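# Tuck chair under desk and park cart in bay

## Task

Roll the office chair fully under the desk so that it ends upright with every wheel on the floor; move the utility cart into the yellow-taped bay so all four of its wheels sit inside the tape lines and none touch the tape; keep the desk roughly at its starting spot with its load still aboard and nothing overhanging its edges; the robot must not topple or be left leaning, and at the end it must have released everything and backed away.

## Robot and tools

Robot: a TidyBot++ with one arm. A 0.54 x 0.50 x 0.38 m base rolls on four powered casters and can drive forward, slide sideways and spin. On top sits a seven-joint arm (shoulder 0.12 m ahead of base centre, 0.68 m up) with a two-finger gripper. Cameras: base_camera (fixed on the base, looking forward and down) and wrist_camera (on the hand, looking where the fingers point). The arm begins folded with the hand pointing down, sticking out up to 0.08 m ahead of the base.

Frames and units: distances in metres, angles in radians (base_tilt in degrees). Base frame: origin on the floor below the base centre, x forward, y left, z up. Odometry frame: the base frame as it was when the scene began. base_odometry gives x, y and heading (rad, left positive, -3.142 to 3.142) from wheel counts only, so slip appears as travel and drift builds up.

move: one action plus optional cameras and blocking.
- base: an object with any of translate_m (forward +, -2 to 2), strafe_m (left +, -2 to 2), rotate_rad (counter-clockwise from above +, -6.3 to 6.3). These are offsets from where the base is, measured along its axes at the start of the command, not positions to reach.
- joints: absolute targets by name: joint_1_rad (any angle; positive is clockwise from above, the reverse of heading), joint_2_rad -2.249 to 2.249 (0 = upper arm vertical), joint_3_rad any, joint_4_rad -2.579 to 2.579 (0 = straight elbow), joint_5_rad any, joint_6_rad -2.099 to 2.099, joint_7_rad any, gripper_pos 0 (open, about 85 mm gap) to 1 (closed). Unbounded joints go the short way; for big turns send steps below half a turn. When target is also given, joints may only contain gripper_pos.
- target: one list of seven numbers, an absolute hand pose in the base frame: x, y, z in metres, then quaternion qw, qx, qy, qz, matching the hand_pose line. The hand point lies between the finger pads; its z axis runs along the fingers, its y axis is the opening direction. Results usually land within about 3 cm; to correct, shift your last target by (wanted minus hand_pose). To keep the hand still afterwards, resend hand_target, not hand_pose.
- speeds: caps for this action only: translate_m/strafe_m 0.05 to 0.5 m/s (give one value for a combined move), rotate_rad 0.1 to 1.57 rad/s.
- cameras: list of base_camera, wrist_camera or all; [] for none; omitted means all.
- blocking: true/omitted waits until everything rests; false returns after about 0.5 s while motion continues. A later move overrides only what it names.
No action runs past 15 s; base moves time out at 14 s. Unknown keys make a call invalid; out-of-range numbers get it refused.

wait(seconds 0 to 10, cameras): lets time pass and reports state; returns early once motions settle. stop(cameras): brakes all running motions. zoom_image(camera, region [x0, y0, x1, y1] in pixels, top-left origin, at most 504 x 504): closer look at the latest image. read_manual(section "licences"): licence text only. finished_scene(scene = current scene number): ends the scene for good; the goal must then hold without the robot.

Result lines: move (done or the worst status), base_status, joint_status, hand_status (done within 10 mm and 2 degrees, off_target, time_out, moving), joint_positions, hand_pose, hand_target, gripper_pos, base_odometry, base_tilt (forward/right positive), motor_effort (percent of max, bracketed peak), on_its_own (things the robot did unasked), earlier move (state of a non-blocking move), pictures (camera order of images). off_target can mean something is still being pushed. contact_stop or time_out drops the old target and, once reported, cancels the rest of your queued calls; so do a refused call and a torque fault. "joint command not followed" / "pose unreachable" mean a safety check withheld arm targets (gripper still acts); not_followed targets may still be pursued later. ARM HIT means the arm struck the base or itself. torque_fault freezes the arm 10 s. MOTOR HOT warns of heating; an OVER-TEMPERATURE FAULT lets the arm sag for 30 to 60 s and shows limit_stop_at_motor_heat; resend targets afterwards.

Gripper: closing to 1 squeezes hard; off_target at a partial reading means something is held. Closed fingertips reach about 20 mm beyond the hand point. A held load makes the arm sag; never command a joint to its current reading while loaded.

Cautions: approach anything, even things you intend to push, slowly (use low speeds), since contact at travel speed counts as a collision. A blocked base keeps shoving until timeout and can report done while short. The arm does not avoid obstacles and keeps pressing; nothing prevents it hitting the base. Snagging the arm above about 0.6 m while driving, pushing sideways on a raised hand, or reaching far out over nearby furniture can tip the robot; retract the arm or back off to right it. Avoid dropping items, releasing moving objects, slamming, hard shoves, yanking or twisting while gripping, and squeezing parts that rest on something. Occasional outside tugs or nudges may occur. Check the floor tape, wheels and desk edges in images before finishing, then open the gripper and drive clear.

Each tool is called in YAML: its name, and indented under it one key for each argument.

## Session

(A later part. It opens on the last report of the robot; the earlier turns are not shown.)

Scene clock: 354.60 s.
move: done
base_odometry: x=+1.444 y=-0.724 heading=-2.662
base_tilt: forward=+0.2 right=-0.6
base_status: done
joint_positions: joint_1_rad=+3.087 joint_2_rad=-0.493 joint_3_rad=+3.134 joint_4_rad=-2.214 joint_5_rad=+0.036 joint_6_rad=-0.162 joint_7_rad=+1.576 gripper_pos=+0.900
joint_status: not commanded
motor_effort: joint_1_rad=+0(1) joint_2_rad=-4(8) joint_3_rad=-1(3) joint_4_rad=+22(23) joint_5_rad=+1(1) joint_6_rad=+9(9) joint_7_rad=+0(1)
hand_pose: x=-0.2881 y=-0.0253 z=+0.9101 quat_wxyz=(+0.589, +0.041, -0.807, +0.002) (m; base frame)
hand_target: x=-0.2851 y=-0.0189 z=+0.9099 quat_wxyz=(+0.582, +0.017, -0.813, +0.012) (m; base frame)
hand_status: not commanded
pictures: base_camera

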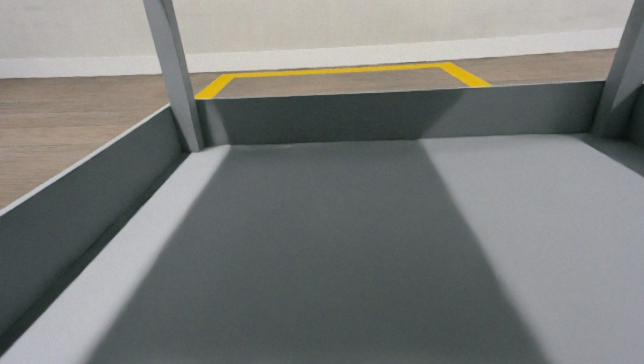

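move:
  base: {"translate_m":0.3}
  speeds: {"translate_m":0.1}
  cameras: ["base_camera"]

Scene clock: 368.23 s.
move: done
base_odometry: x=+1.178 y=-0.862 heading=-2.664
base_tilt: forward=+0.3 right=-0.6
base_status: done
joint_positions: joint_1_rad=+3.087 joint_2_rad=-0.493 joint_3_rad=+3.134 joint_4_rad=-2.214 joint_5_rad=+0.036 joint_6_rad=-0.162 joint_7_rad=+1.576 gripper_pos=+0.900
joint_status: not commanded
motor_effort: joint_1_rad=-1(1) joint_2_rad=-5(7) joint_3_rad=+0(2) joint_4_rad=+22(22) joint_5_rad=+0(1) joint_6_rad=+9(9) joint_7_rad=+0(1)
hand_pose: x=-0.2881 y=-0.0253 z=+0.9102 quat_wxyz=(+0.589, +0.041, -0.807, +0.002) (m; base frame)
hand_target: x=-0.2851 y=-0.0189 z=+0.9099 quat_wxyz=(+0.582, +0.017, -0.813, +0.012) (m; base frame)
hand_status: not commanded
pictures: base_camera

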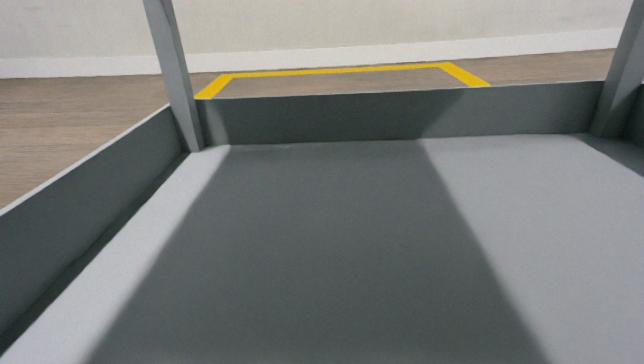

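move:
  base: {"translate_m":-0.3}
  speeds: {"translate_m":0.15}

Scene clock: 374.37 s.
move: done
base_odometry: x=+1.445 y=-0.724 heading=-2.663
base_tilt: forward=+0.4 right=-0.8
base_status: done
joint_positions: joint_1_rad=+3.087 joint_2_rad=-0.495 joint_3_rad=+3.134 joint_4_rad=-2.214 joint_5_rad=+0.036 joint_6_rad=-0.162 joint_7_rad=+1.576 gripper_pos=+0.900
joint_status: not commanded
motor_effort: joint_1_rad=-1(1) joint_2_rad=-5(7) joint_3_rad=+0(1) joint_4_rad=+22(22) joint_5_rad=+0(1) joint_6_rad=+9(9) joint_7_rad=+0(1)
hand_pose: x=-0.2877 y=-0.0252 z=+0.9109 quat_wxyz=(+0.590, +0.040, -0.807, +0.002) (m; base frame)
hand_target: x=-0.2851 y=-0.0189 z=+0.9099 quat_wxyz=(+0.582, +0.017, -0.813, +0.012) (m; base frame)
hand_status: not commanded
pictures: base_camera, wrist_camera
camera_calibration:
wrist_camera: T_world_to_cam=[[-0.0816898, 0.996657, -0.00116363, 0.00859032], [0.342508, 0.0269768, -0.939127, 1.00628], [-0.935957, -0.0771157, -0.343567, 0.178475], [0, 0, 0, 1]] pos_world=[-0.176911, -0.0219445, 1.00635]

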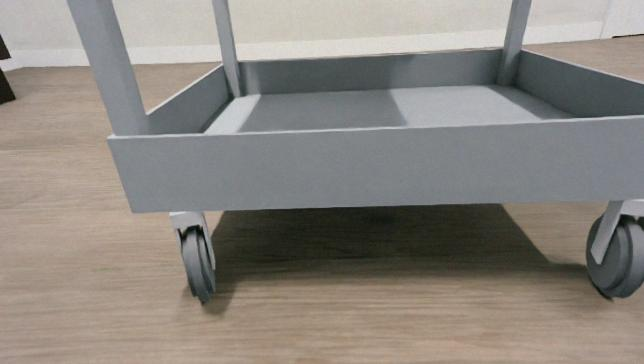

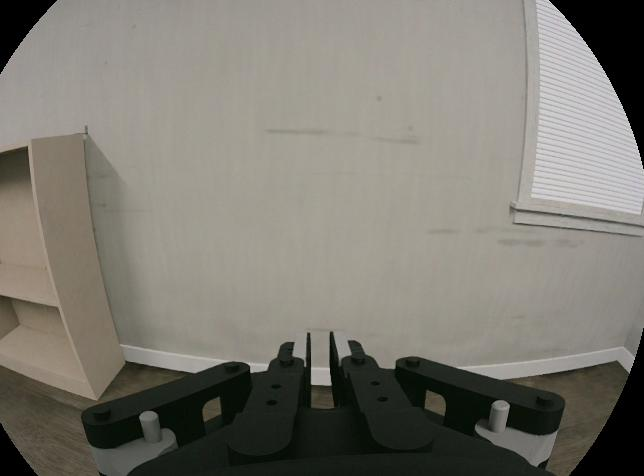

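move:
  base: {"strafe_m":0.1,"translate_m":0.15}
  speeds: {"translate_m":0.15}
  cameras: []

move:
  base: {"translate_m":0.09}
  speeds: {"translate_m":0.05}
  cameras: []

move:
  base: {"translate_m":0.15,"strafe_m":0.115,"rotate_rad":-0.28}
  speeds: {"translate_m":0.1,"rotate_rad":0.15}
  cameras: ["base_camera"]

move:
  base: {"translate_m":0.14,"strafe_m":0.115,"rotate_rad":-0.28}
  speeds: {"translate_m":0.1,"rotate_rad":0.15}
  cameras: ["base_camera"]

Scene clock: 398.60 s.
move: done
base_odometry: x=+1.358 y=-0.882 heading=-2.663
base_tilt: forward=+0.4 right=-0.8
base_status: done
joint_positions: joint_1_rad=+3.087 joint_2_rad=-0.496 joint_3_rad=+3.134 joint_4_rad=-2.214 joint_5_rad=+0.036 joint_6_rad=-0.162 joint_7_rad=+1.576 gripper_pos=+0.900
joint_status: not commanded
motor_effort: joint_1_rad=-1(1) joint_2_rad=-4(7) joint_3_rad=+0(1) joint_4_rad=+21(22) joint_5_rad=+0(1) joint_6_rad=+8(9) joint_7_rad=+1(1)
hand_pose: x=-0.2874 y=-0.0252 z=+0.9112 quat_wxyz=(+0.590, +0.040, -0.806, +0.002) (m; base frame)
hand_target: x=-0.2851 y=-0.0189 z=+0.9099 quat_wxyz=(+0.582, +0.017, -0.813, +0.012) (m; base frame)
hand_status: not commanded
pictures: none
No camera images: "cameras" was empty.

Scene clock: 400.87 s.
move: done
base_odometry: x=+1.278 y=-0.924 heading=-2.662
base_tilt: forward=+0.4 right=-0.7
base_status: done
joint_positions: joint_1_rad=+3.087 joint_2_rad=-0.496 joint_3_rad=+3.134 joint_4_rad=-2.214 joint_5_rad=+0.036 joint_6_rad=-0.162 joint_7_rad=+1.576 gripper_pos=+0.900
joint_status: not commanded
motor_effort: joint_1_rad=-1(1) joint_2_rad=-4(7) joint_3_rad=+0(1) joint_4_rad=+21(22) joint_5_rad=+1(1) joint_6_rad=+9(9) joint_7_rad=+0(1)
hand_pose: x=-0.2874 y=-0.0252 z=+0.9113 quat_wxyz=(+0.590, +0.040, -0.806, +0.002) (m; base frame)
hand_target: x=-0.2851 y=-0.0189 z=+0.9099 quat_wxyz=(+0.582, +0.017, -0.813, +0.012) (m; base frame)
hand_status: not commanded
pictures: none
No camera images: "cameras" was empty.

Scene clock: 403.30 s.
move: done
base_odometry: x=+1.198 y=-1.095 heading=-2.943
base_tilt: forward=+0.4 right=-0.7
base_status: done
joint_positions: joint_1_rad=+3.088 joint_2_rad=-0.497 joint_3_rad=+3.134 joint_4_rad=-2.213 joint_5_rad=+0.036 joint_6_rad=-0.162 joint_7_rad=+1.576 gripper_pos=+0.900
joint_status: not commanded
motor_effort: joint_1_rad=+0(1) joint_2_rad=-4(7) joint_3_rad=+0(2) joint_4_rad=+21(22) joint_5_rad=+0(1) joint_6_rad=+9(9) joint_7_rad=+0(1)
hand_pose: x=-0.2873 y=-0.0249 z=+0.9115 quat_wxyz=(+0.590, +0.040, -0.806, +0.002) (m; base frame)
hand_target: x=-0.2851 y=-0.0189 z=+0.9099 quat_wxyz=(+0.582, +0.017, -0.813, +0.012) (m; base frame)
hand_status: not commanded
pictures: base_camera

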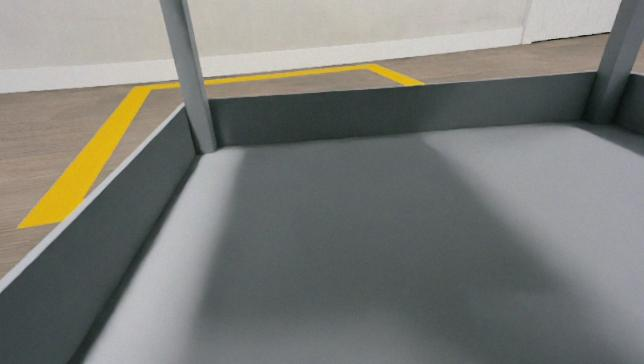

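Scene clock: 405.63 s.
move: done
base_odometry: x=+1.084 y=-1.235 heading=+3.061
base_tilt: forward=+0.4 right=-0.7
base_status: done
joint_positions: joint_1_rad=+3.088 joint_2_rad=-0.496 joint_3_rad=+3.134 joint_4_rad=-2.213 joint_5_rad=+0.036 joint_6_rad=-0.162 joint_7_rad=+1.576 gripper_pos=+0.900
joint_status: not commanded
motor_effort: joint_1_rad=+0(2) joint_2_rad=-4(7) joint_3_rad=-1(2) joint_4_rad=+21(22) joint_5_rad=+0(1) joint_6_rad=+9(9) joint_7_rad=+0(1)
hand_pose: x=-0.2874 y=-0.0246 z=+0.9115 quat_wxyz=(+0.590, +0.040, -0.806, +0.002) (m; base frame)
hand_target: x=-0.2851 y=-0.0189 z=+0.9099 quat_wxyz=(+0.582, +0.017, -0.813, +0.012) (m; base frame)
hand_status: not commanded
pictures: base_camera

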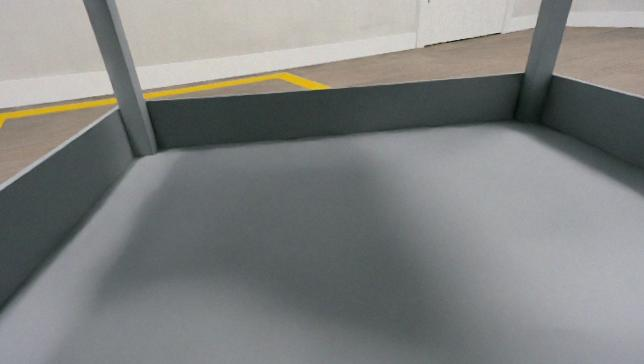

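move:
  base: {"translate_m":0.14,"strafe_m":0.13,"rotate_rad":-0.28}
  speeds: {"translate_m":0.1,"rotate_rad":0.15}
  cameras: ["base_camera"]

move:
  base: {"translate_m":0.13,"strafe_m":0.13,"rotate_rad":-0.28}
  speeds: {"translate_m":0.1,"rotate_rad":0.15}
  cameras: ["base_camera"]

move:
  base: {"translate_m":-0.4}
  speeds: {"translate_m":0.2}
  cameras: ["base_camera"]

Scene clock: 412.17 s.
move: done
base_odometry: x=+0.934 y=-1.353 heading=+2.781
base_tilt: forward=+0.4 right=-0.7
base_status: done
joint_positions: joint_1_rad=+3.089 joint_2_rad=-0.497 joint_3_rad=+3.134 joint_4_rad=-2.213 joint_5_rad=+0.036 joint_6_rad=-0.162 joint_7_rad=+1.576 gripper_pos=+0.900
joint_status: not commanded
motor_effort: joint_1_rad=+0(1) joint_2_rad=-4(7) joint_3_rad=+0(2) joint_4_rad=+21(22) joint_5_rad=+0(1) joint_6_rad=+9(9) joint_7_rad=+0(1)
hand_pose: x=-0.2874 y=-0.0245 z=+0.9116 quat_wxyz=(+0.590, +0.040, -0.806, +0.002) (m; base frame)
hand_target: x=-0.2851 y=-0.0189 z=+0.9099 quat_wxyz=(+0.582, +0.017, -0.813, +0.012) (m; base frame)
hand_status: not commanded
pictures: base_camera

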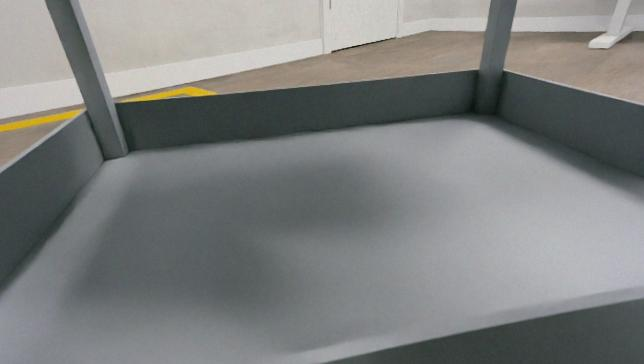

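Scene clock: 414.57 s.
move: done
base_odometry: x=+0.766 y=-1.429 heading=+2.501
base_tilt: forward=+0.4 right=-0.8
base_status: done
joint_positions: joint_1_rad=+3.089 joint_2_rad=-0.497 joint_3_rad=+3.134 joint_4_rad=-2.213 joint_5_rad=+0.036 joint_6_rad=-0.162 joint_7_rad=+1.576 gripper_pos=+0.900
joint_status: not commanded
motor_effort: joint_1_rad=-1(2) joint_2_rad=-4(6) joint_3_rad=+0(2) joint_4_rad=+21(22) joint_5_rad=+0(1) joint_6_rad=+9(9) joint_7_rad=+0(1)
hand_pose: x=-0.2874 y=-0.0243 z=+0.9116 quat_wxyz=(+0.590, +0.040, -0.806, +0.002) (m; base frame)
hand_target: x=-0.2851 y=-0.0189 z=+0.9099 quat_wxyz=(+0.582, +0.017, -0.813, +0.012) (m; base frame)
hand_status: not commanded
pictures: base_camera

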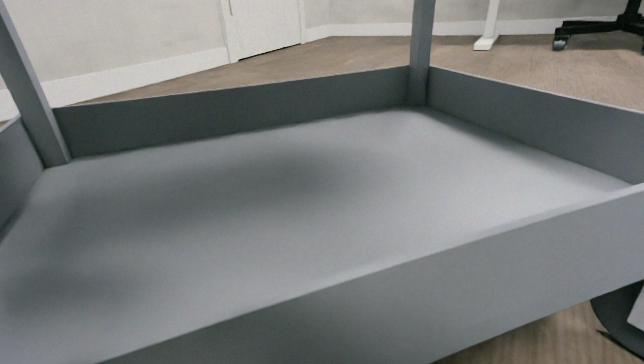

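Scene clock: 417.27 s.
move: done
base_odometry: x=+1.087 y=-1.668 heading=+2.501
base_tilt: forward=+0.4 right=-0.8
base_status: done
joint_positions: joint_1_rad=+3.089 joint_2_rad=-0.497 joint_3_rad=+3.134 joint_4_rad=-2.213 joint_5_rad=+0.036 joint_6_rad=-0.163 joint_7_rad=+1.576 gripper_pos=+0.900
joint_status: not commanded
motor_effort: joint_1_rad=+0(1) joint_2_rad=-4(8) joint_3_rad=+0(1) joint_4_rad=+21(23) joint_5_rad=+0(1) joint_6_rad=+9(9) joint_7_rad=+0(1)
hand_pose: x=-0.2873 y=-0.0243 z=+0.9118 quat_wxyz=(+0.590, +0.040, -0.806, +0.002) (m; base frame)
hand_target: x=-0.2851 y=-0.0189 z=+0.9099 quat_wxyz=(+0.582, +0.017, -0.813, +0.012) (m; base frame)
hand_status: not commanded
pictures: base_camera

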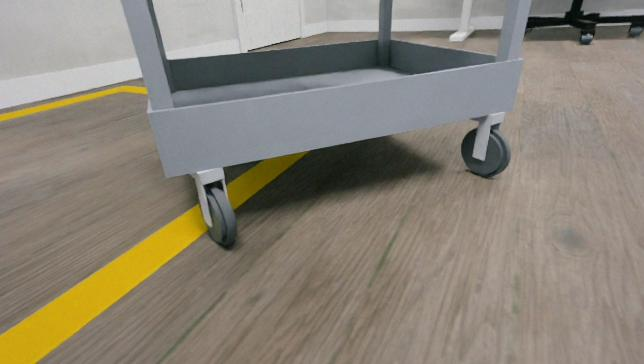

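move:
  base: {"translate_m":0.36,"strafe_m":-0.07,"rotate_rad":0.39}
  speeds: {"translate_m":0.12,"rotate_rad":0.3}
  cameras: ["base_camera"]

move:
  base: {"translate_m":0.06}
  speeds: {"translate_m":0.05}
  cameras: []

move:
  base: {"translate_m":0.13,"strafe_m":0.1,"rotate_rad":-0.23}
  speeds: {"translate_m":0.1,"rotate_rad":0.15}
  cameras: ["base_camera"]

move:
  base: {"translate_m":0.12,"strafe_m":0.1,"rotate_rad":-0.23}
  speeds: {"translate_m":0.1,"rotate_rad":0.15}
  cameras: ["base_camera"]

move:
  base: {"translate_m":-0.45}
  speeds: {"translate_m":0.2}
  cameras: ["base_camera"]

Scene clock: 440.40 s.
move: done
base_odometry: x=+0.840 y=-1.397 heading=+2.891
base_tilt: forward=+0.4 right=-0.7
base_status: done
joint_positions: joint_1_rad=+3.090 joint_2_rad=-0.499 joint_3_rad=+3.134 joint_4_rad=-2.213 joint_5_rad=+0.036 joint_6_rad=-0.163 joint_7_rad=+1.576 gripper_pos=+0.900
joint_status: not commanded
motor_effort: joint_1_rad=-1(1) joint_2_rad=-5(9) joint_3_rad=-1(2) joint_4_rad=+22(22) joint_5_rad=+0(1) joint_6_rad=+9(9) joint_7_rad=+0(1)
hand_pose: x=-0.2869 y=-0.0240 z=+0.9124 quat_wxyz=(+0.591, +0.039, -0.806, +0.001) (m; base frame)
hand_target: x=-0.2851 y=-0.0189 z=+0.9099 quat_wxyz=(+0.582, +0.017, -0.813, +0.012) (m; base frame)
hand_status: not commanded
pictures: base_camera

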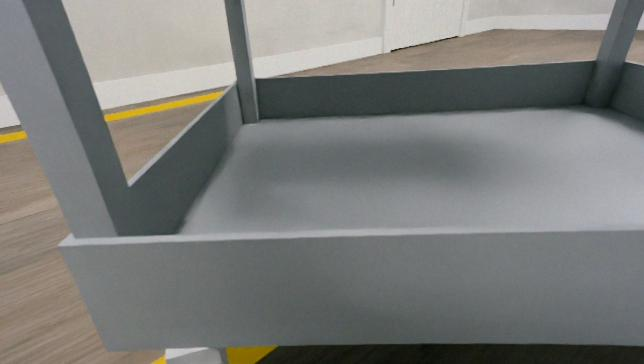

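Scene clock: 442.07 s.
move: done
base_odometry: x=+0.782 y=-1.382 heading=+2.891
base_tilt: forward=+0.4 right=-0.7
base_status: done
joint_positions: joint_1_rad=+3.090 joint_2_rad=-0.499 joint_3_rad=+3.134 joint_4_rad=-2.213 joint_5_rad=+0.036 joint_6_rad=-0.163 joint_7_rad=+1.576 gripper_pos=+0.900
joint_status: not commanded
motor_effort: joint_1_rad=-1(1) joint_2_rad=-3(8) joint_3_rad=+0(2) joint_4_rad=+21(22) joint_5_rad=+1(1) joint_6_rad=+9(9) joint_7_rad=+0(1)
hand_pose: x=-0.2869 y=-0.0240 z=+0.9124 quat_wxyz=(+0.591, +0.039, -0.806, +0.001) (m; base frame)
hand_target: x=-0.2851 y=-0.0189 z=+0.9099 quat_wxyz=(+0.582, +0.017, -0.813, +0.012) (m; base frame)
hand_status: not commanded
pictures: none
No camera images: "cameras" was empty.

Scene clock: 444.50 s.
move: done
base_odometry: x=+0.632 y=-1.446 heading=+2.663
base_tilt: forward=-0.4 right=-0.6
base_status: done
joint_positions: joint_1_rad=+3.090 joint_2_rad=-0.498 joint_3_rad=+3.134 joint_4_rad=-2.213 joint_5_rad=+0.036 joint_6_rad=-0.163 joint_7_rad=+1.576 gripper_pos=+0.900
joint_status: not commanded
motor_effort: joint_1_rad=+0(1) joint_2_rad=-4(7) joint_3_rad=+0(2) joint_4_rad=+22(23) joint_5_rad=-1(1) joint_6_rad=+9(9) joint_7_rad=+0(1)
hand_pose: x=-0.2871 y=-0.0240 z=+0.9124 quat_wxyz=(+0.591, +0.039, -0.806, +0.001) (m; base frame)
hand_target: x=-0.2851 y=-0.0189 z=+0.9099 quat_wxyz=(+0.582, +0.017, -0.813, +0.012) (m; base frame)
hand_status: not commanded
pictures: base_camera

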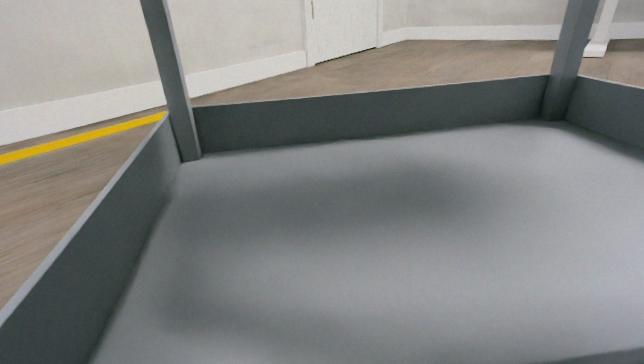

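Scene clock: 446.67 s.
move: done
base_odometry: x=+0.480 y=-1.480 heading=+2.435
base_tilt: forward=-0.8 right=-0.6
base_status: done
joint_positions: joint_1_rad=+3.090 joint_2_rad=-0.498 joint_3_rad=+3.134 joint_4_rad=-2.212 joint_5_rad=+0.036 joint_6_rad=-0.163 joint_7_rad=+1.576 gripper_pos=+0.900
joint_status: not commanded
motor_effort: joint_1_rad=-1(1) joint_2_rad=-4(8) joint_3_rad=+0(2) joint_4_rad=+22(23) joint_5_rad=+1(1) joint_6_rad=+9(9) joint_7_rad=+0(1)
hand_pose: x=-0.2872 y=-0.0240 z=+0.9124 quat_wxyz=(+0.591, +0.039, -0.806, +0.001) (m; base frame)
hand_target: x=-0.2851 y=-0.0189 z=+0.9099 quat_wxyz=(+0.582, +0.017, -0.813, +0.012) (m; base frame)
hand_status: not commanded
pictures: base_camera

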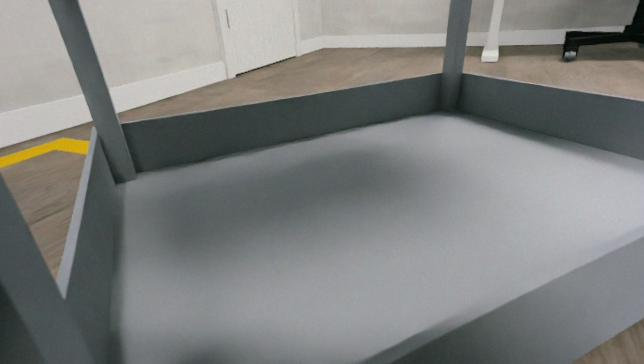

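Scene clock: 449.60 s.
move: done
base_odometry: x=+0.822 y=-1.772 heading=+2.434
base_tilt: forward=+0.4 right=-0.8
base_status: done
joint_positions: joint_1_rad=+3.090 joint_2_rad=-0.501 joint_3_rad=+3.134 joint_4_rad=-2.212 joint_5_rad=+0.036 joint_6_rad=-0.165 joint_7_rad=+1.576 gripper_pos=+0.900
joint_status: not commanded
motor_effort: joint_1_rad=-1(2) joint_2_rad=-4(11) joint_3_rad=+0(4) joint_4_rad=+22(25) joint_5_rad=+0(1) joint_6_rad=+9(10) joint_7_rad=+0(1)
hand_pose: x=-0.2864 y=-0.0237 z=+0.9134 quat_wxyz=(+0.591, +0.039, -0.805, +0.001) (m; base frame)
hand_target: x=-0.2851 y=-0.0189 z=+0.9099 quat_wxyz=(+0.582, +0.017, -0.813, +0.012) (m; base frame)
hand_status: not commanded
pictures: base_camera

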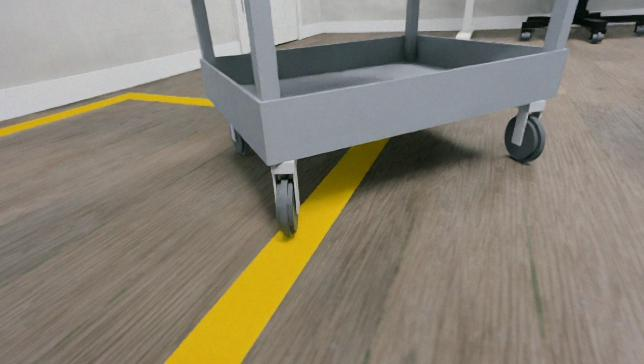

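move:
  base: {"translate_m":0.3,"strafe_m":-0.07,"rotate_rad":0.466}
  speeds: {"translate_m":0.15,"rotate_rad":0.4}
  cameras: ["base_camera"]

move:
  base: {"translate_m":0.36,"rotate_rad":-0.1}
  speeds: {"translate_m":0.08}
  cameras: ["base_camera"]

Scene clock: 467.57 s.
move: done
base_odometry: x=+0.639 y=-1.524 heading=+2.901
base_tilt: forward=+0.4 right=-0.7
base_status: done
joint_positions: joint_1_rad=+3.090 joint_2_rad=-0.501 joint_3_rad=+3.134 joint_4_rad=-2.212 joint_5_rad=+0.036 joint_6_rad=-0.165 joint_7_rad=+1.576 gripper_pos=+0.900
joint_status: not commanded
motor_effort: joint_1_rad=-1(2) joint_2_rad=-4(8) joint_3_rad=+0(2) joint_4_rad=+22(23) joint_5_rad=+0(2) joint_6_rad=+9(9) joint_7_rad=+0(1)
hand_pose: x=-0.2864 y=-0.0236 z=+0.9134 quat_wxyz=(+0.591, +0.039, -0.805, +0.001) (m; base frame)
hand_target: x=-0.2851 y=-0.0189 z=+0.9099 quat_wxyz=(+0.582, +0.017, -0.813, +0.012) (m; base frame)
hand_status: not commanded
pictures: base_camera

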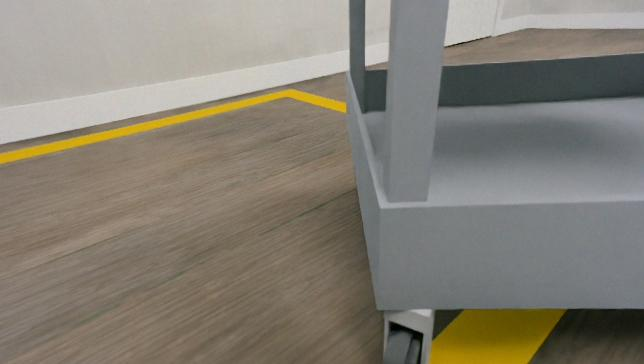

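Scene clock: 472.60 s.
move: done
base_odometry: x=+0.289 y=-1.438 heading=+2.801
base_tilt: forward=+0.4 right=-0.7
base_status: done
joint_positions: joint_1_rad=+3.092 joint_2_rad=-0.483 joint_3_rad=+3.134 joint_4_rad=-2.211 joint_5_rad=+0.036 joint_6_rad=-0.165 joint_7_rad=+1.576 gripper_pos=+0.900
joint_status: not commanded
motor_effort: joint_1_rad=+0(1) joint_2_rad=-6(13) joint_3_rad=+0(1) joint_4_rad=+22(22) joint_5_rad=+0(1) joint_6_rad=+9(9) joint_7_rad=+0(1)
hand_pose: x=-0.2905 y=-0.0231 z=+0.9064 quat_wxyz=(+0.584, +0.038, -0.811, +0.001) (m; base frame)
hand_target: x=-0.2851 y=-0.0189 z=+0.9099 quat_wxyz=(+0.582, +0.017, -0.813, +0.012) (m; base frame)
hand_status: not commanded
pictures: base_camera

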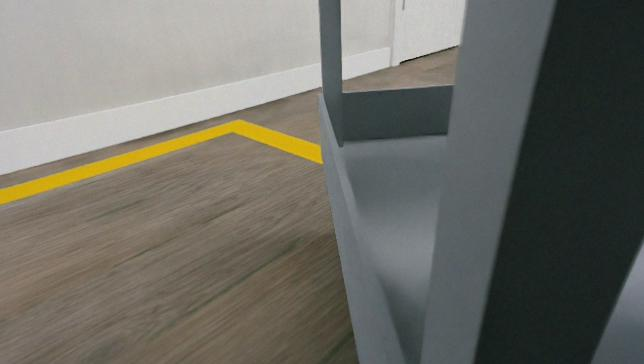

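move:
  base: {"translate_m":-0.5}
  speeds: {"translate_m":0.25}
  cameras: ["base_camera"]

Scene clock: 488.90 s.
move: done
base_odometry: x=+0.761 y=-1.606 heading=+2.801
base_tilt: forward=+0.4 right=-0.7
base_status: done
joint_positions: joint_1_rad=+3.092 joint_2_rad=-0.495 joint_3_rad=+3.134 joint_4_rad=-2.211 joint_5_rad=+0.036 joint_6_rad=-0.165 joint_7_rad=+1.576 gripper_pos=+0.900
joint_status: not commanded
motor_effort: joint_1_rad=-1(1) joint_2_rad=-5(9) joint_3_rad=+0(1) joint_4_rad=+21(23) joint_5_rad=+0(1) joint_6_rad=+9(9) joint_7_rad=+0(1)
hand_pose: x=-0.2878 y=-0.0230 z=+0.9112 quat_wxyz=(+0.589, +0.038, -0.807, +0.001) (m; base frame)
hand_target: x=-0.2851 y=-0.0189 z=+0.9099 quat_wxyz=(+0.582, +0.017, -0.813, +0.012) (m; base frame)
hand_status: not commanded
pictures: base_camera

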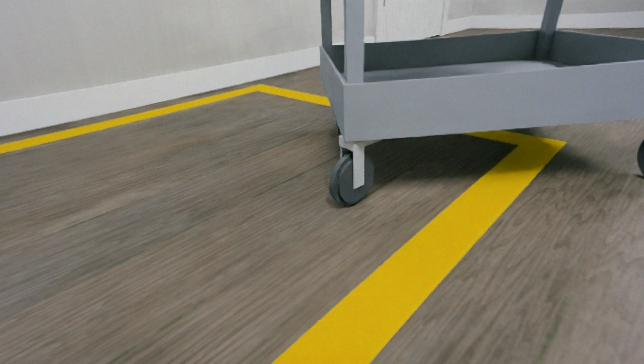

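move:
  base: {"strafe_m":-1.25}
  speeds: {"strafe_m":0.35}
  cameras: ["base_camera"]

move:
  base: {"rotate_rad":0.7}
  cameras: ["base_camera"]

Scene clock: 504.13 s.
move: done
base_odometry: x=+1.179 y=-0.428 heading=+2.801
base_tilt: forward=+0.4 right=-0.7
base_status: done
joint_positions: joint_1_rad=+3.092 joint_2_rad=-0.495 joint_3_rad=+3.135 joint_4_rad=-2.211 joint_5_rad=+0.036 joint_6_rad=-0.165 joint_7_rad=+1.576 gripper_pos=+0.900
joint_status: not commanded
motor_effort: joint_1_rad=-1(1) joint_2_rad=-4(5) joint_3_rad=+0(2) joint_4_rad=+22(22) joint_5_rad=-1(1) joint_6_rad=+9(9) joint_7_rad=+0(1)
hand_pose: x=-0.2878 y=-0.0229 z=+0.9112 quat_wxyz=(+0.589, +0.038, -0.807, +0.001) (m; base frame)
hand_target: x=-0.2851 y=-0.0189 z=+0.9099 quat_wxyz=(+0.582, +0.017, -0.813, +0.012) (m; base frame)
hand_status: not commanded
pictures: base_camera

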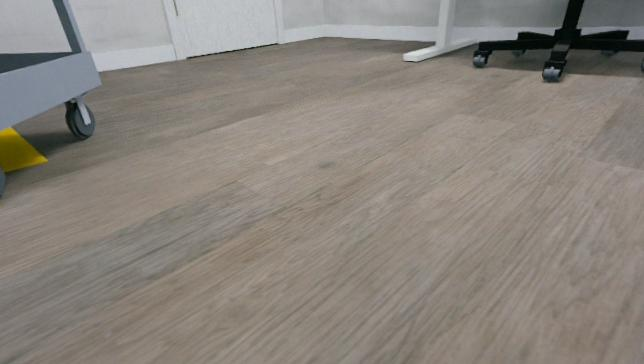

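Scene clock: 505.77 s.
move: done
base_odometry: x=+1.179 y=-0.428 heading=-2.783
base_tilt: forward=+0.4 right=-0.8
base_status: done
joint_positions: joint_1_rad=+3.092 joint_2_rad=-0.495 joint_3_rad=+3.135 joint_4_rad=-2.211 joint_5_rad=+0.036 joint_6_rad=-0.165 joint_7_rad=+1.576 gripper_pos=+0.900
joint_status: not commanded
motor_effort: joint_1_rad=-1(1) joint_2_rad=-4(6) joint_3_rad=+0(1) joint_4_rad=+21(22) joint_5_rad=+0(1) joint_6_rad=+9(9) joint_7_rad=+0(1)
hand_pose: x=-0.2878 y=-0.0229 z=+0.9112 quat_wxyz=(+0.589, +0.038, -0.807, +0.001) (m; base frame)
hand_target: x=-0.2851 y=-0.0189 z=+0.9099 quat_wxyz=(+0.582, +0.017, -0.813, +0.012) (m; base frame)
hand_status: not commanded
pictures: base_camera

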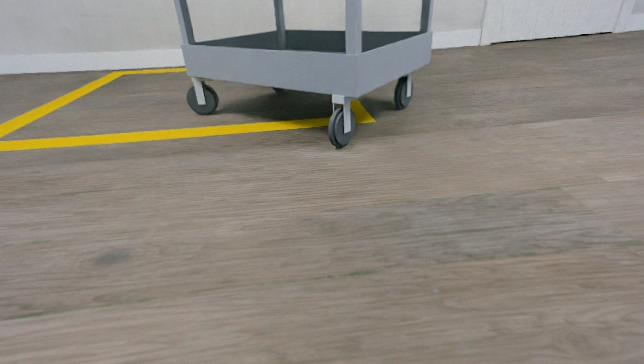

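move:
  base: {"translate_m":0.757,"strafe_m":-0.638}
  cameras: []

move:
  base: {"rotate_rad":0.92}
  cameras: ["base_camera"]

Scene clock: 513.77 s.
move: done
base_odometry: x=+0.246 y=-0.096 heading=-2.783
base_tilt: forward=+0.4 right=-0.7
base_status: done
joint_positions: joint_1_rad=+3.092 joint_2_rad=-0.495 joint_3_rad=+3.135 joint_4_rad=-2.211 joint_5_rad=+0.036 joint_6_rad=-0.165 joint_7_rad=+1.576 gripper_pos=+0.900
joint_status: not commanded
motor_effort: joint_1_rad=+0(1) joint_2_rad=-4(7) joint_3_rad=+0(2) joint_4_rad=+21(22) joint_5_rad=+1(1) joint_6_rad=+9(9) joint_7_rad=+0(1)
hand_pose: x=-0.2877 y=-0.0229 z=+0.9114 quat_wxyz=(+0.589, +0.038, -0.807, +0.001) (m; base frame)
hand_target: x=-0.2851 y=-0.0189 z=+0.9099 quat_wxyz=(+0.582, +0.017, -0.813, +0.012) (m; base frame)
hand_status: not commanded
pictures: none
No camera images: "cameras" was empty.

Scene clock: 515.63 s.
move: done
base_odometry: x=+0.246 y=-0.096 heading=-1.863
base_tilt: forward=+0.4 right=-0.7
base_status: done
joint_positions: joint_1_rad=+3.092 joint_2_rad=-0.495 joint_3_rad=+3.135 joint_4_rad=-2.211 joint_5_rad=+0.036 joint_6_rad=-0.165 joint_7_rad=+1.576 gripper_pos=+0.900
joint_status: not commanded
motor_effort: joint_1_rad=-1(2) joint_2_rad=-4(5) joint_3_rad=+0(1) joint_4_rad=+21(22) joint_5_rad=+0(1) joint_6_rad=+8(9) joint_7_rad=+0(1)
hand_pose: x=-0.2877 y=-0.0229 z=+0.9114 quat_wxyz=(+0.589, +0.038, -0.807, +0.001) (m; base frame)
hand_target: x=-0.2851 y=-0.0189 z=+0.9099 quat_wxyz=(+0.582, +0.017, -0.813, +0.012) (m; base frame)
hand_status: not commanded
pictures: base_camera

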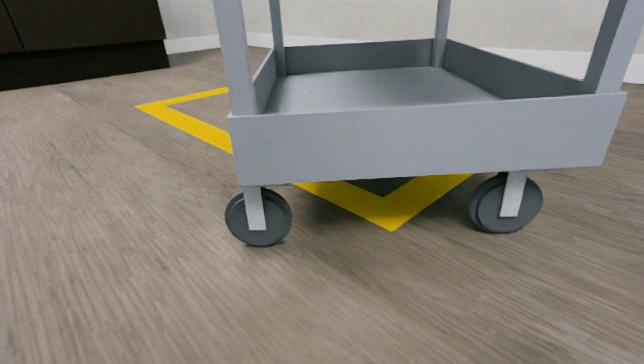

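move:
  base: {"strafe_m":-0.065,"translate_m":0.2}
  speeds: {"translate_m":0.1}
  cameras: []

move:
  base: {"translate_m":0.5}
  speeds: {"translate_m":0.06}
  cameras: ["base_camera"]

Scene clock: 525.70 s.
move: done
base_odometry: x=+0.126 y=-0.269 heading=-1.862
base_tilt: forward=+0.4 right=-0.7
base_status: done
joint_positions: joint_1_rad=+3.092 joint_2_rad=-0.497 joint_3_rad=+3.135 joint_4_rad=-2.211 joint_5_rad=+0.036 joint_6_rad=-0.165 joint_7_rad=+1.576 gripper_pos=+0.900
joint_status: not commanded
motor_effort: joint_1_rad=+0(1) joint_2_rad=-4(8) joint_3_rad=-1(1) joint_4_rad=+22(23) joint_5_rad=+0(1) joint_6_rad=+9(9) joint_7_rad=+0(1)
hand_pose: x=-0.2875 y=-0.0228 z=+0.9119 quat_wxyz=(+0.590, +0.038, -0.807, +0.001) (m; base frame)
hand_target: x=-0.2851 y=-0.0189 z=+0.9099 quat_wxyz=(+0.582, +0.017, -0.813, +0.012) (m; base frame)
hand_status: not commanded
pictures: none
No camera images: "cameras" was empty.

Scene clock: 534.50 s.
move: done
base_odometry: x=-0.018 y=-0.747 heading=-1.862
base_tilt: forward=+0.4 right=-0.7
base_status: done
joint_positions: joint_1_rad=+3.092 joint_2_rad=-0.493 joint_3_rad=+3.135 joint_4_rad=-2.211 joint_5_rad=+0.036 joint_6_rad=-0.165 joint_7_rad=+1.576 gripper_pos=+0.900
joint_status: not commanded
motor_effort: joint_1_rad=+0(3) joint_2_rad=-5(14) joint_3_rad=+0(1) joint_4_rad=+22(22) joint_5_rad=-1(1) joint_6_rad=+9(9) joint_7_rad=+1(1)
hand_pose: x=-0.2884 y=-0.0229 z=+0.9104 quat_wxyz=(+0.588, +0.038, -0.808, +0.001) (m; base frame)
hand_target: x=-0.2851 y=-0.0189 z=+0.9099 quat_wxyz=(+0.582, +0.017, -0.813, +0.012) (m; base frame)
hand_status: not commanded
pictures: base_camera

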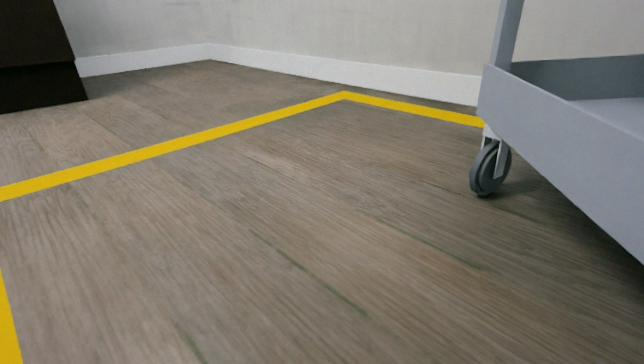

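move:
  base: {"translate_m":-0.6}
  speeds: {"translate_m":0.3}
  cameras: ["base_camera"]

Scene clock: 539.77 s.
move: done
base_odometry: x=+0.155 y=-0.172 heading=-1.862
base_tilt: forward=+0.4 right=-0.7
base_status: done
joint_positions: joint_1_rad=+3.092 joint_2_rad=-0.498 joint_3_rad=+3.135 joint_4_rad=-2.211 joint_5_rad=+0.036 joint_6_rad=-0.165 joint_7_rad=+1.576 gripper_pos=+0.900
joint_status: not commanded
motor_effort: joint_1_rad=+0(1) joint_2_rad=-4(7) joint_3_rad=-1(2) joint_4_rad=+22(22) joint_5_rad=+0(1) joint_6_rad=+9(9) joint_7_rad=+0(1)
hand_pose: x=-0.2872 y=-0.0228 z=+0.9125 quat_wxyz=(+0.590, +0.038, -0.806, +0.001) (m; base frame)
hand_target: x=-0.2851 y=-0.0189 z=+0.9099 quat_wxyz=(+0.582, +0.017, -0.813, +0.012) (m; base frame)
hand_status: not commanded
pictures: base_camera

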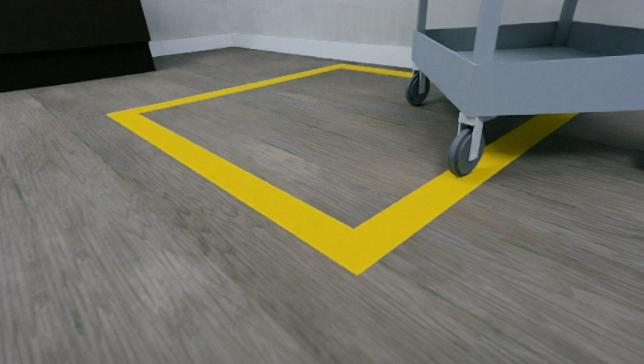

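move:
  base: {"translate_m":-0.3,"rotate_rad":-0.4}
  cameras: ["base_camera"]

Scene clock: 547.37 s.
move: done
base_odometry: x=+0.241 y=+0.115 heading=-2.263
base_tilt: forward=+0.4 right=-0.7
base_status: done
joint_positions: joint_1_rad=+3.093 joint_2_rad=-0.498 joint_3_rad=+3.135 joint_4_rad=-2.211 joint_5_rad=+0.036 joint_6_rad=-0.165 joint_7_rad=+1.576 gripper_pos=+0.900
joint_status: not commanded
motor_effort: joint_1_rad=-1(2) joint_2_rad=-4(6) joint_3_rad=+0(1) joint_4_rad=+22(22) joint_5_rad=+0(1) joint_6_rad=+8(9) joint_7_rad=+0(1)
hand_pose: x=-0.2871 y=-0.0227 z=+0.9126 quat_wxyz=(+0.590, +0.038, -0.806, +0.000) (m; base frame)
hand_target: x=-0.2851 y=-0.0189 z=+0.9099 quat_wxyz=(+0.582, +0.017, -0.813, +0.012) (m; base frame)
hand_status: not commanded
pictures: base_camera

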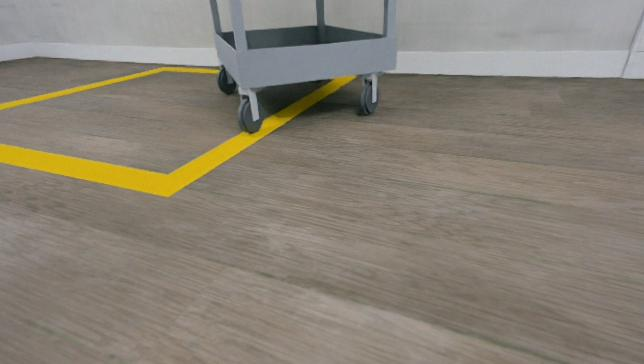

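move:
  base: {"rotate_rad":1.48}
  cameras: []

move:
  base: {"translate_m":-0.41,"strafe_m":-1.38}
  speeds: {"strafe_m":0.3}
  cameras: ["base_camera"]

Scene clock: 571.63 s.
move: done
base_odometry: x=+0.241 y=+0.115 heading=-0.783
base_tilt: forward=+0.4 right=-0.8
base_status: done
joint_positions: joint_1_rad=+3.093 joint_2_rad=-0.498 joint_3_rad=+3.135 joint_4_rad=-2.211 joint_5_rad=+0.036 joint_6_rad=-0.165 joint_7_rad=+1.576 gripper_pos=+0.900
joint_status: not commanded
motor_effort: joint_1_rad=-1(2) joint_2_rad=-4(5) joint_3_rad=-1(1) joint_4_rad=+22(22) joint_5_rad=+0(1) joint_6_rad=+9(9) joint_7_rad=+0(1)
hand_pose: x=-0.2871 y=-0.0226 z=+0.9126 quat_wxyz=(+0.590, +0.038, -0.806, +0.000) (m; base frame)
hand_target: x=-0.2851 y=-0.0189 z=+0.9099 quat_wxyz=(+0.582, +0.017, -0.813, +0.012) (m; base frame)
hand_status: not commanded
pictures: none
No camera images: "cameras" was empty.

Scene clock: 577.33 s.
move: done
base_odometry: x=-1.023 y=-0.574 heading=-0.783
base_tilt: forward=+0.4 right=-0.7
base_status: done
joint_positions: joint_1_rad=+3.093 joint_2_rad=-0.498 joint_3_rad=+3.135 joint_4_rad=-2.211 joint_5_rad=+0.036 joint_6_rad=-0.165 joint_7_rad=+1.576 gripper_pos=+0.900
joint_status: not commanded
motor_effort: joint_1_rad=+0(2) joint_2_rad=-4(7) joint_3_rad=+0(3) joint_4_rad=+22(22) joint_5_rad=+0(1) joint_6_rad=+9(9) joint_7_rad=+0(1)
hand_pose: x=-0.2872 y=-0.0224 z=+0.9126 quat_wxyz=(+0.590, +0.038, -0.806, +0.000) (m; base frame)
hand_target: x=-0.2851 y=-0.0189 z=+0.9099 quat_wxyz=(+0.582, +0.017, -0.813, +0.012) (m; base frame)
hand_status: not commanded
pictures: base_camera

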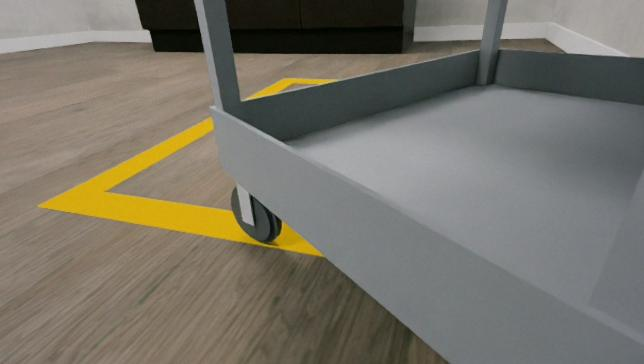

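move:
  base: {"translate_m":0.33}
  speeds: {"translate_m":0.06}
  cameras: ["base_camera"]

Scene clock: 591.17 s.
move: done
base_odometry: x=-0.790 y=-0.806 heading=-0.783
base_tilt: forward=+0.3 right=-0.7
base_status: done
joint_positions: joint_1_rad=+3.093 joint_2_rad=-0.498 joint_3_rad=+3.135 joint_4_rad=-2.211 joint_5_rad=+0.036 joint_6_rad=-0.166 joint_7_rad=+1.576 gripper_pos=+0.900
joint_status: not commanded
motor_effort: joint_1_rad=+0(1) joint_2_rad=-4(9) joint_3_rad=+0(1) joint_4_rad=+22(22) joint_5_rad=+0(1) joint_6_rad=+9(9) joint_7_rad=+0(1)
hand_pose: x=-0.2872 y=-0.0224 z=+0.9128 quat_wxyz=(+0.591, +0.038, -0.806, +0.000) (m; base frame)
hand_target: x=-0.2851 y=-0.0189 z=+0.9099 quat_wxyz=(+0.582, +0.017, -0.813, +0.012) (m; base frame)
hand_status: not commanded
pictures: base_camera

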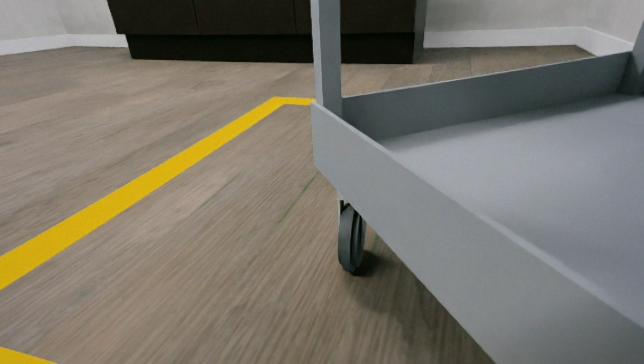

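move:
  base: {"translate_m":-0.3,"strafe_m":0.5,"rotate_rad":-0.3}
  cameras: ["base_camera"]

Scene clock: 596.47 s.
move: done
base_odometry: x=-0.650 y=-0.240 heading=-1.083
base_tilt: forward=+0.4 right=-0.7
base_status: done
joint_positions: joint_1_rad=+3.093 joint_2_rad=-0.498 joint_3_rad=+3.135 joint_4_rad=-2.211 joint_5_rad=+0.036 joint_6_rad=-0.166 joint_7_rad=+1.576 gripper_pos=+0.900
joint_status: not commanded
motor_effort: joint_1_rad=+0(2) joint_2_rad=-4(7) joint_3_rad=-1(2) joint_4_rad=+22(22) joint_5_rad=+0(1) joint_6_rad=+9(9) joint_7_rad=+0(1)
hand_pose: x=-0.2873 y=-0.0223 z=+0.9127 quat_wxyz=(+0.590, +0.038, -0.806, +0.000) (m; base frame)
hand_target: x=-0.2851 y=-0.0189 z=+0.9099 quat_wxyz=(+0.582, +0.017, -0.813, +0.012) (m; base frame)
hand_status: not commanded
pictures: base_camera

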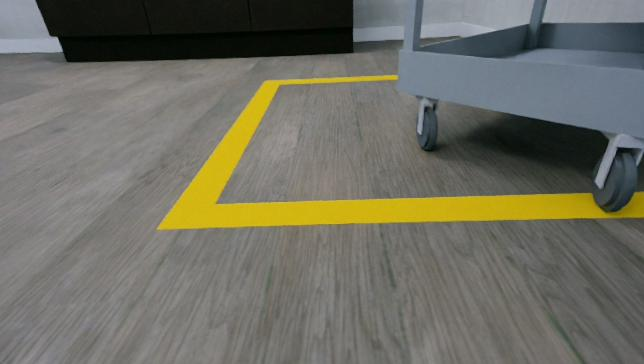

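move:
  base: {"translate_m":0.25,"strafe_m":-0.5}
  speeds: {"strafe_m":0.25}
  cameras: []

move:
  base: {"rotate_rad":0.66}
  speeds: {"rotate_rad":0.5}
  cameras: ["base_camera"]

move:
  base: {"translate_m":0.33}
  speeds: {"translate_m":0.06}
  cameras: ["base_camera"]

move:
  base: {"translate_m":-0.4}
  speeds: {"translate_m":0.3}
  cameras: ["base_camera"]

Scene clock: 617.33 s.
move: done
base_odometry: x=-0.975 y=-0.695 heading=-1.083
base_tilt: forward=+0.4 right=-0.7
base_status: done
joint_positions: joint_1_rad=+3.093 joint_2_rad=-0.498 joint_3_rad=+3.135 joint_4_rad=-2.211 joint_5_rad=+0.036 joint_6_rad=-0.166 joint_7_rad=+1.576 gripper_pos=+0.900
joint_status: not commanded
motor_effort: joint_1_rad=-1(1) joint_2_rad=-4(6) joint_3_rad=+0(2) joint_4_rad=+22(22) joint_5_rad=+0(1) joint_6_rad=+9(9) joint_7_rad=+0(1)
hand_pose: x=-0.2873 y=-0.0223 z=+0.9127 quat_wxyz=(+0.590, +0.037, -0.806, +0.000) (m; base frame)
hand_target: x=-0.2851 y=-0.0189 z=+0.9099 quat_wxyz=(+0.582, +0.017, -0.813, +0.012) (m; base frame)
hand_status: not commanded
pictures: none
No camera images: "cameras" was empty.

Scene clock: 619.27 s.
move: done
base_odometry: x=-0.975 y=-0.695 heading=-0.424
base_tilt: forward=+0.4 right=-0.7
base_status: done
joint_positions: joint_1_rad=+3.093 joint_2_rad=-0.498 joint_3_rad=+3.135 joint_4_rad=-2.211 joint_5_rad=+0.036 joint_6_rad=-0.166 joint_7_rad=+1.576 gripper_pos=+0.900
joint_status: not commanded
motor_effort: joint_1_rad=-1(1) joint_2_rad=-4(5) joint_3_rad=+0(1) joint_4_rad=+22(22) joint_5_rad=+0(1) joint_6_rad=+9(9) joint_7_rad=+0(1)
hand_pose: x=-0.2873 y=-0.0223 z=+0.9127 quat_wxyz=(+0.590, +0.037, -0.806, +0.000) (m; base frame)
hand_target: x=-0.2851 y=-0.0189 z=+0.9099 quat_wxyz=(+0.582, +0.017, -0.813, +0.012) (m; base frame)
hand_status: not commanded
pictures: base_camera

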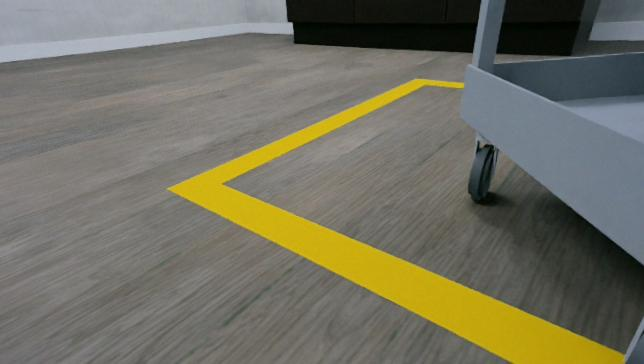

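Scene clock: 625.23 s.
move: done
base_odometry: x=-0.674 y=-0.831 heading=-0.423
base_tilt: forward=+0.4 right=-0.8
base_status: done
joint_positions: joint_1_rad=+3.093 joint_2_rad=-0.498 joint_3_rad=+3.135 joint_4_rad=-2.211 joint_5_rad=+0.036 joint_6_rad=-0.166 joint_7_rad=+1.576 gripper_pos=+0.900
joint_status: not commanded
motor_effort: joint_1_rad=-1(1) joint_2_rad=-4(9) joint_3_rad=-1(2) joint_4_rad=+21(22) joint_5_rad=+0(1) joint_6_rad=+9(9) joint_7_rad=+0(0)
hand_pose: x=-0.2873 y=-0.0223 z=+0.9127 quat_wxyz=(+0.591, +0.037, -0.806, +0.000) (m; base frame)
hand_target: x=-0.2851 y=-0.0189 z=+0.9099 quat_wxyz=(+0.582, +0.017, -0.813, +0.012) (m; base frame)
hand_status: not commanded
pictures: base_camera

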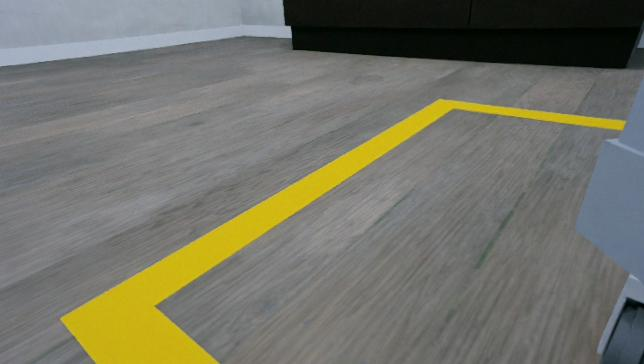

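Scene clock: 627.50 s.
move: done
base_odometry: x=-1.039 y=-0.666 heading=-0.422
base_tilt: forward=+0.4 right=-0.7
base_status: done
joint_positions: joint_1_rad=+3.093 joint_2_rad=-0.498 joint_3_rad=+3.135 joint_4_rad=-2.211 joint_5_rad=+0.036 joint_6_rad=-0.166 joint_7_rad=+1.576 gripper_pos=+0.900
joint_status: not commanded
motor_effort: joint_1_rad=-1(1) joint_2_rad=-4(9) joint_3_rad=+0(1) joint_4_rad=+21(22) joint_5_rad=+1(1) joint_6_rad=+9(9) joint_7_rad=+1(1)
hand_pose: x=-0.2873 y=-0.0223 z=+0.9127 quat_wxyz=(+0.590, +0.037, -0.806, +0.000) (m; base frame)
hand_target: x=-0.2851 y=-0.0189 z=+0.9099 quat_wxyz=(+0.582, +0.017, -0.813, +0.012) (m; base frame)
hand_status: not commanded
pictures: base_camera

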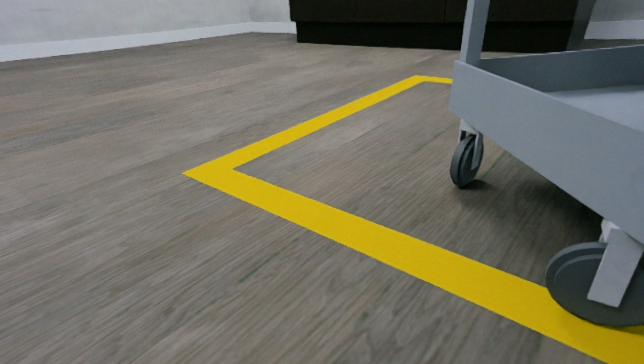

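move:
  base: {"rotate_rad":-0.31}
  cameras: []

move:
  base: {"translate_m":0.42,"strafe_m":-0.12}
  speeds: {"translate_m":0.07}
  cameras: ["base_camera"]

move:
  base: {"translate_m":-0.5,"strafe_m":0.15}
  speeds: {"translate_m":0.3}
  cameras: ["base_camera"]

Scene clock: 647.57 s.
move: done
base_odometry: x=-1.039 y=-0.666 heading=-0.732
base_tilt: forward=+0.4 right=-0.8
base_status: done
joint_positions: joint_1_rad=+3.094 joint_2_rad=-0.498 joint_3_rad=+3.135 joint_4_rad=-2.211 joint_5_rad=+0.036 joint_6_rad=-0.166 joint_7_rad=+1.576 gripper_pos=+0.900
joint_status: not commanded
motor_effort: joint_1_rad=+0(1) joint_2_rad=-4(5) joint_3_rad=+0(1) joint_4_rad=+22(22) joint_5_rad=+0(1) joint_6_rad=+9(9) joint_7_rad=+0(1)
hand_pose: x=-0.2873 y=-0.0222 z=+0.9127 quat_wxyz=(+0.590, +0.037, -0.806, +0.000) (m; base frame)
hand_target: x=-0.2851 y=-0.0189 z=+0.9099 quat_wxyz=(+0.582, +0.017, -0.813, +0.012) (m; base frame)
hand_status: not commanded
pictures: none
No camera images: "cameras" was empty.

Scene clock: 654.30 s.
move: done
base_odometry: x=-0.806 y=-1.036 heading=-0.732
base_tilt: forward=+0.4 right=-0.8
base_status: done
joint_positions: joint_1_rad=+3.094 joint_2_rad=-0.498 joint_3_rad=+3.135 joint_4_rad=-2.211 joint_5_rad=+0.036 joint_6_rad=-0.166 joint_7_rad=+1.576 gripper_pos=+0.900
joint_status: not commanded
motor_effort: joint_1_rad=-1(1) joint_2_rad=-4(9) joint_3_rad=+0(1) joint_4_rad=+22(22) joint_5_rad=-1(1) joint_6_rad=+9(9) joint_7_rad=+0(1)
hand_pose: x=-0.2872 y=-0.0222 z=+0.9130 quat_wxyz=(+0.591, +0.037, -0.806, +0.000) (m; base frame)
hand_target: x=-0.2851 y=-0.0189 z=+0.9099 quat_wxyz=(+0.582, +0.017, -0.813, +0.012) (m; base frame)
hand_status: not commanded
pictures: base_camera

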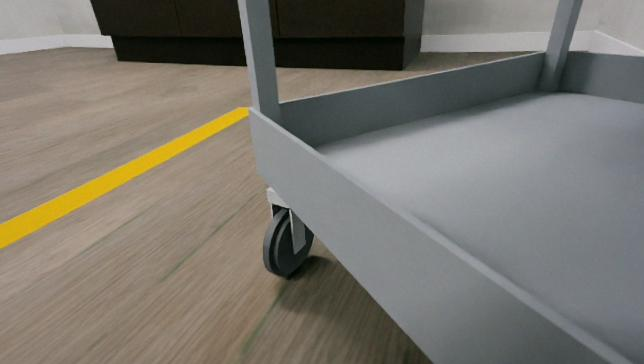

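Scene clock: 656.97 s.
move: done
base_odometry: x=-1.078 y=-0.590 heading=-0.733
base_tilt: forward=+0.4 right=-0.7
base_status: done
joint_positions: joint_1_rad=+3.094 joint_2_rad=-0.498 joint_3_rad=+3.135 joint_4_rad=-2.210 joint_5_rad=+0.036 joint_6_rad=-0.166 joint_7_rad=+1.576 gripper_pos=+0.900
joint_status: not commanded
motor_effort: joint_1_rad=+0(1) joint_2_rad=-4(8) joint_3_rad=+0(1) joint_4_rad=+22(22) joint_5_rad=+0(1) joint_6_rad=+9(9) joint_7_rad=+0(1)
hand_pose: x=-0.2872 y=-0.0222 z=+0.9130 quat_wxyz=(+0.591, +0.037, -0.806, +0.000) (m; base frame)
hand_target: x=-0.2851 y=-0.0189 z=+0.9099 quat_wxyz=(+0.582, +0.017, -0.813, +0.012) (m; base frame)
hand_status: not commanded
pictures: base_camera

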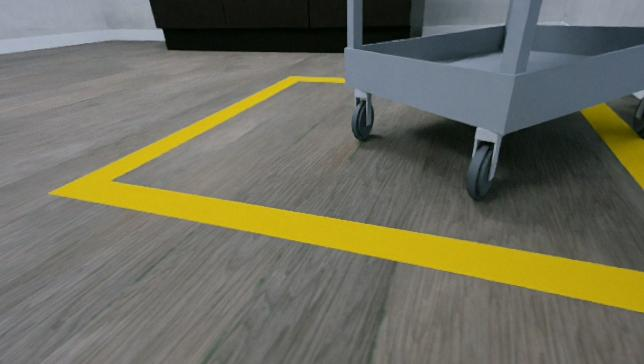

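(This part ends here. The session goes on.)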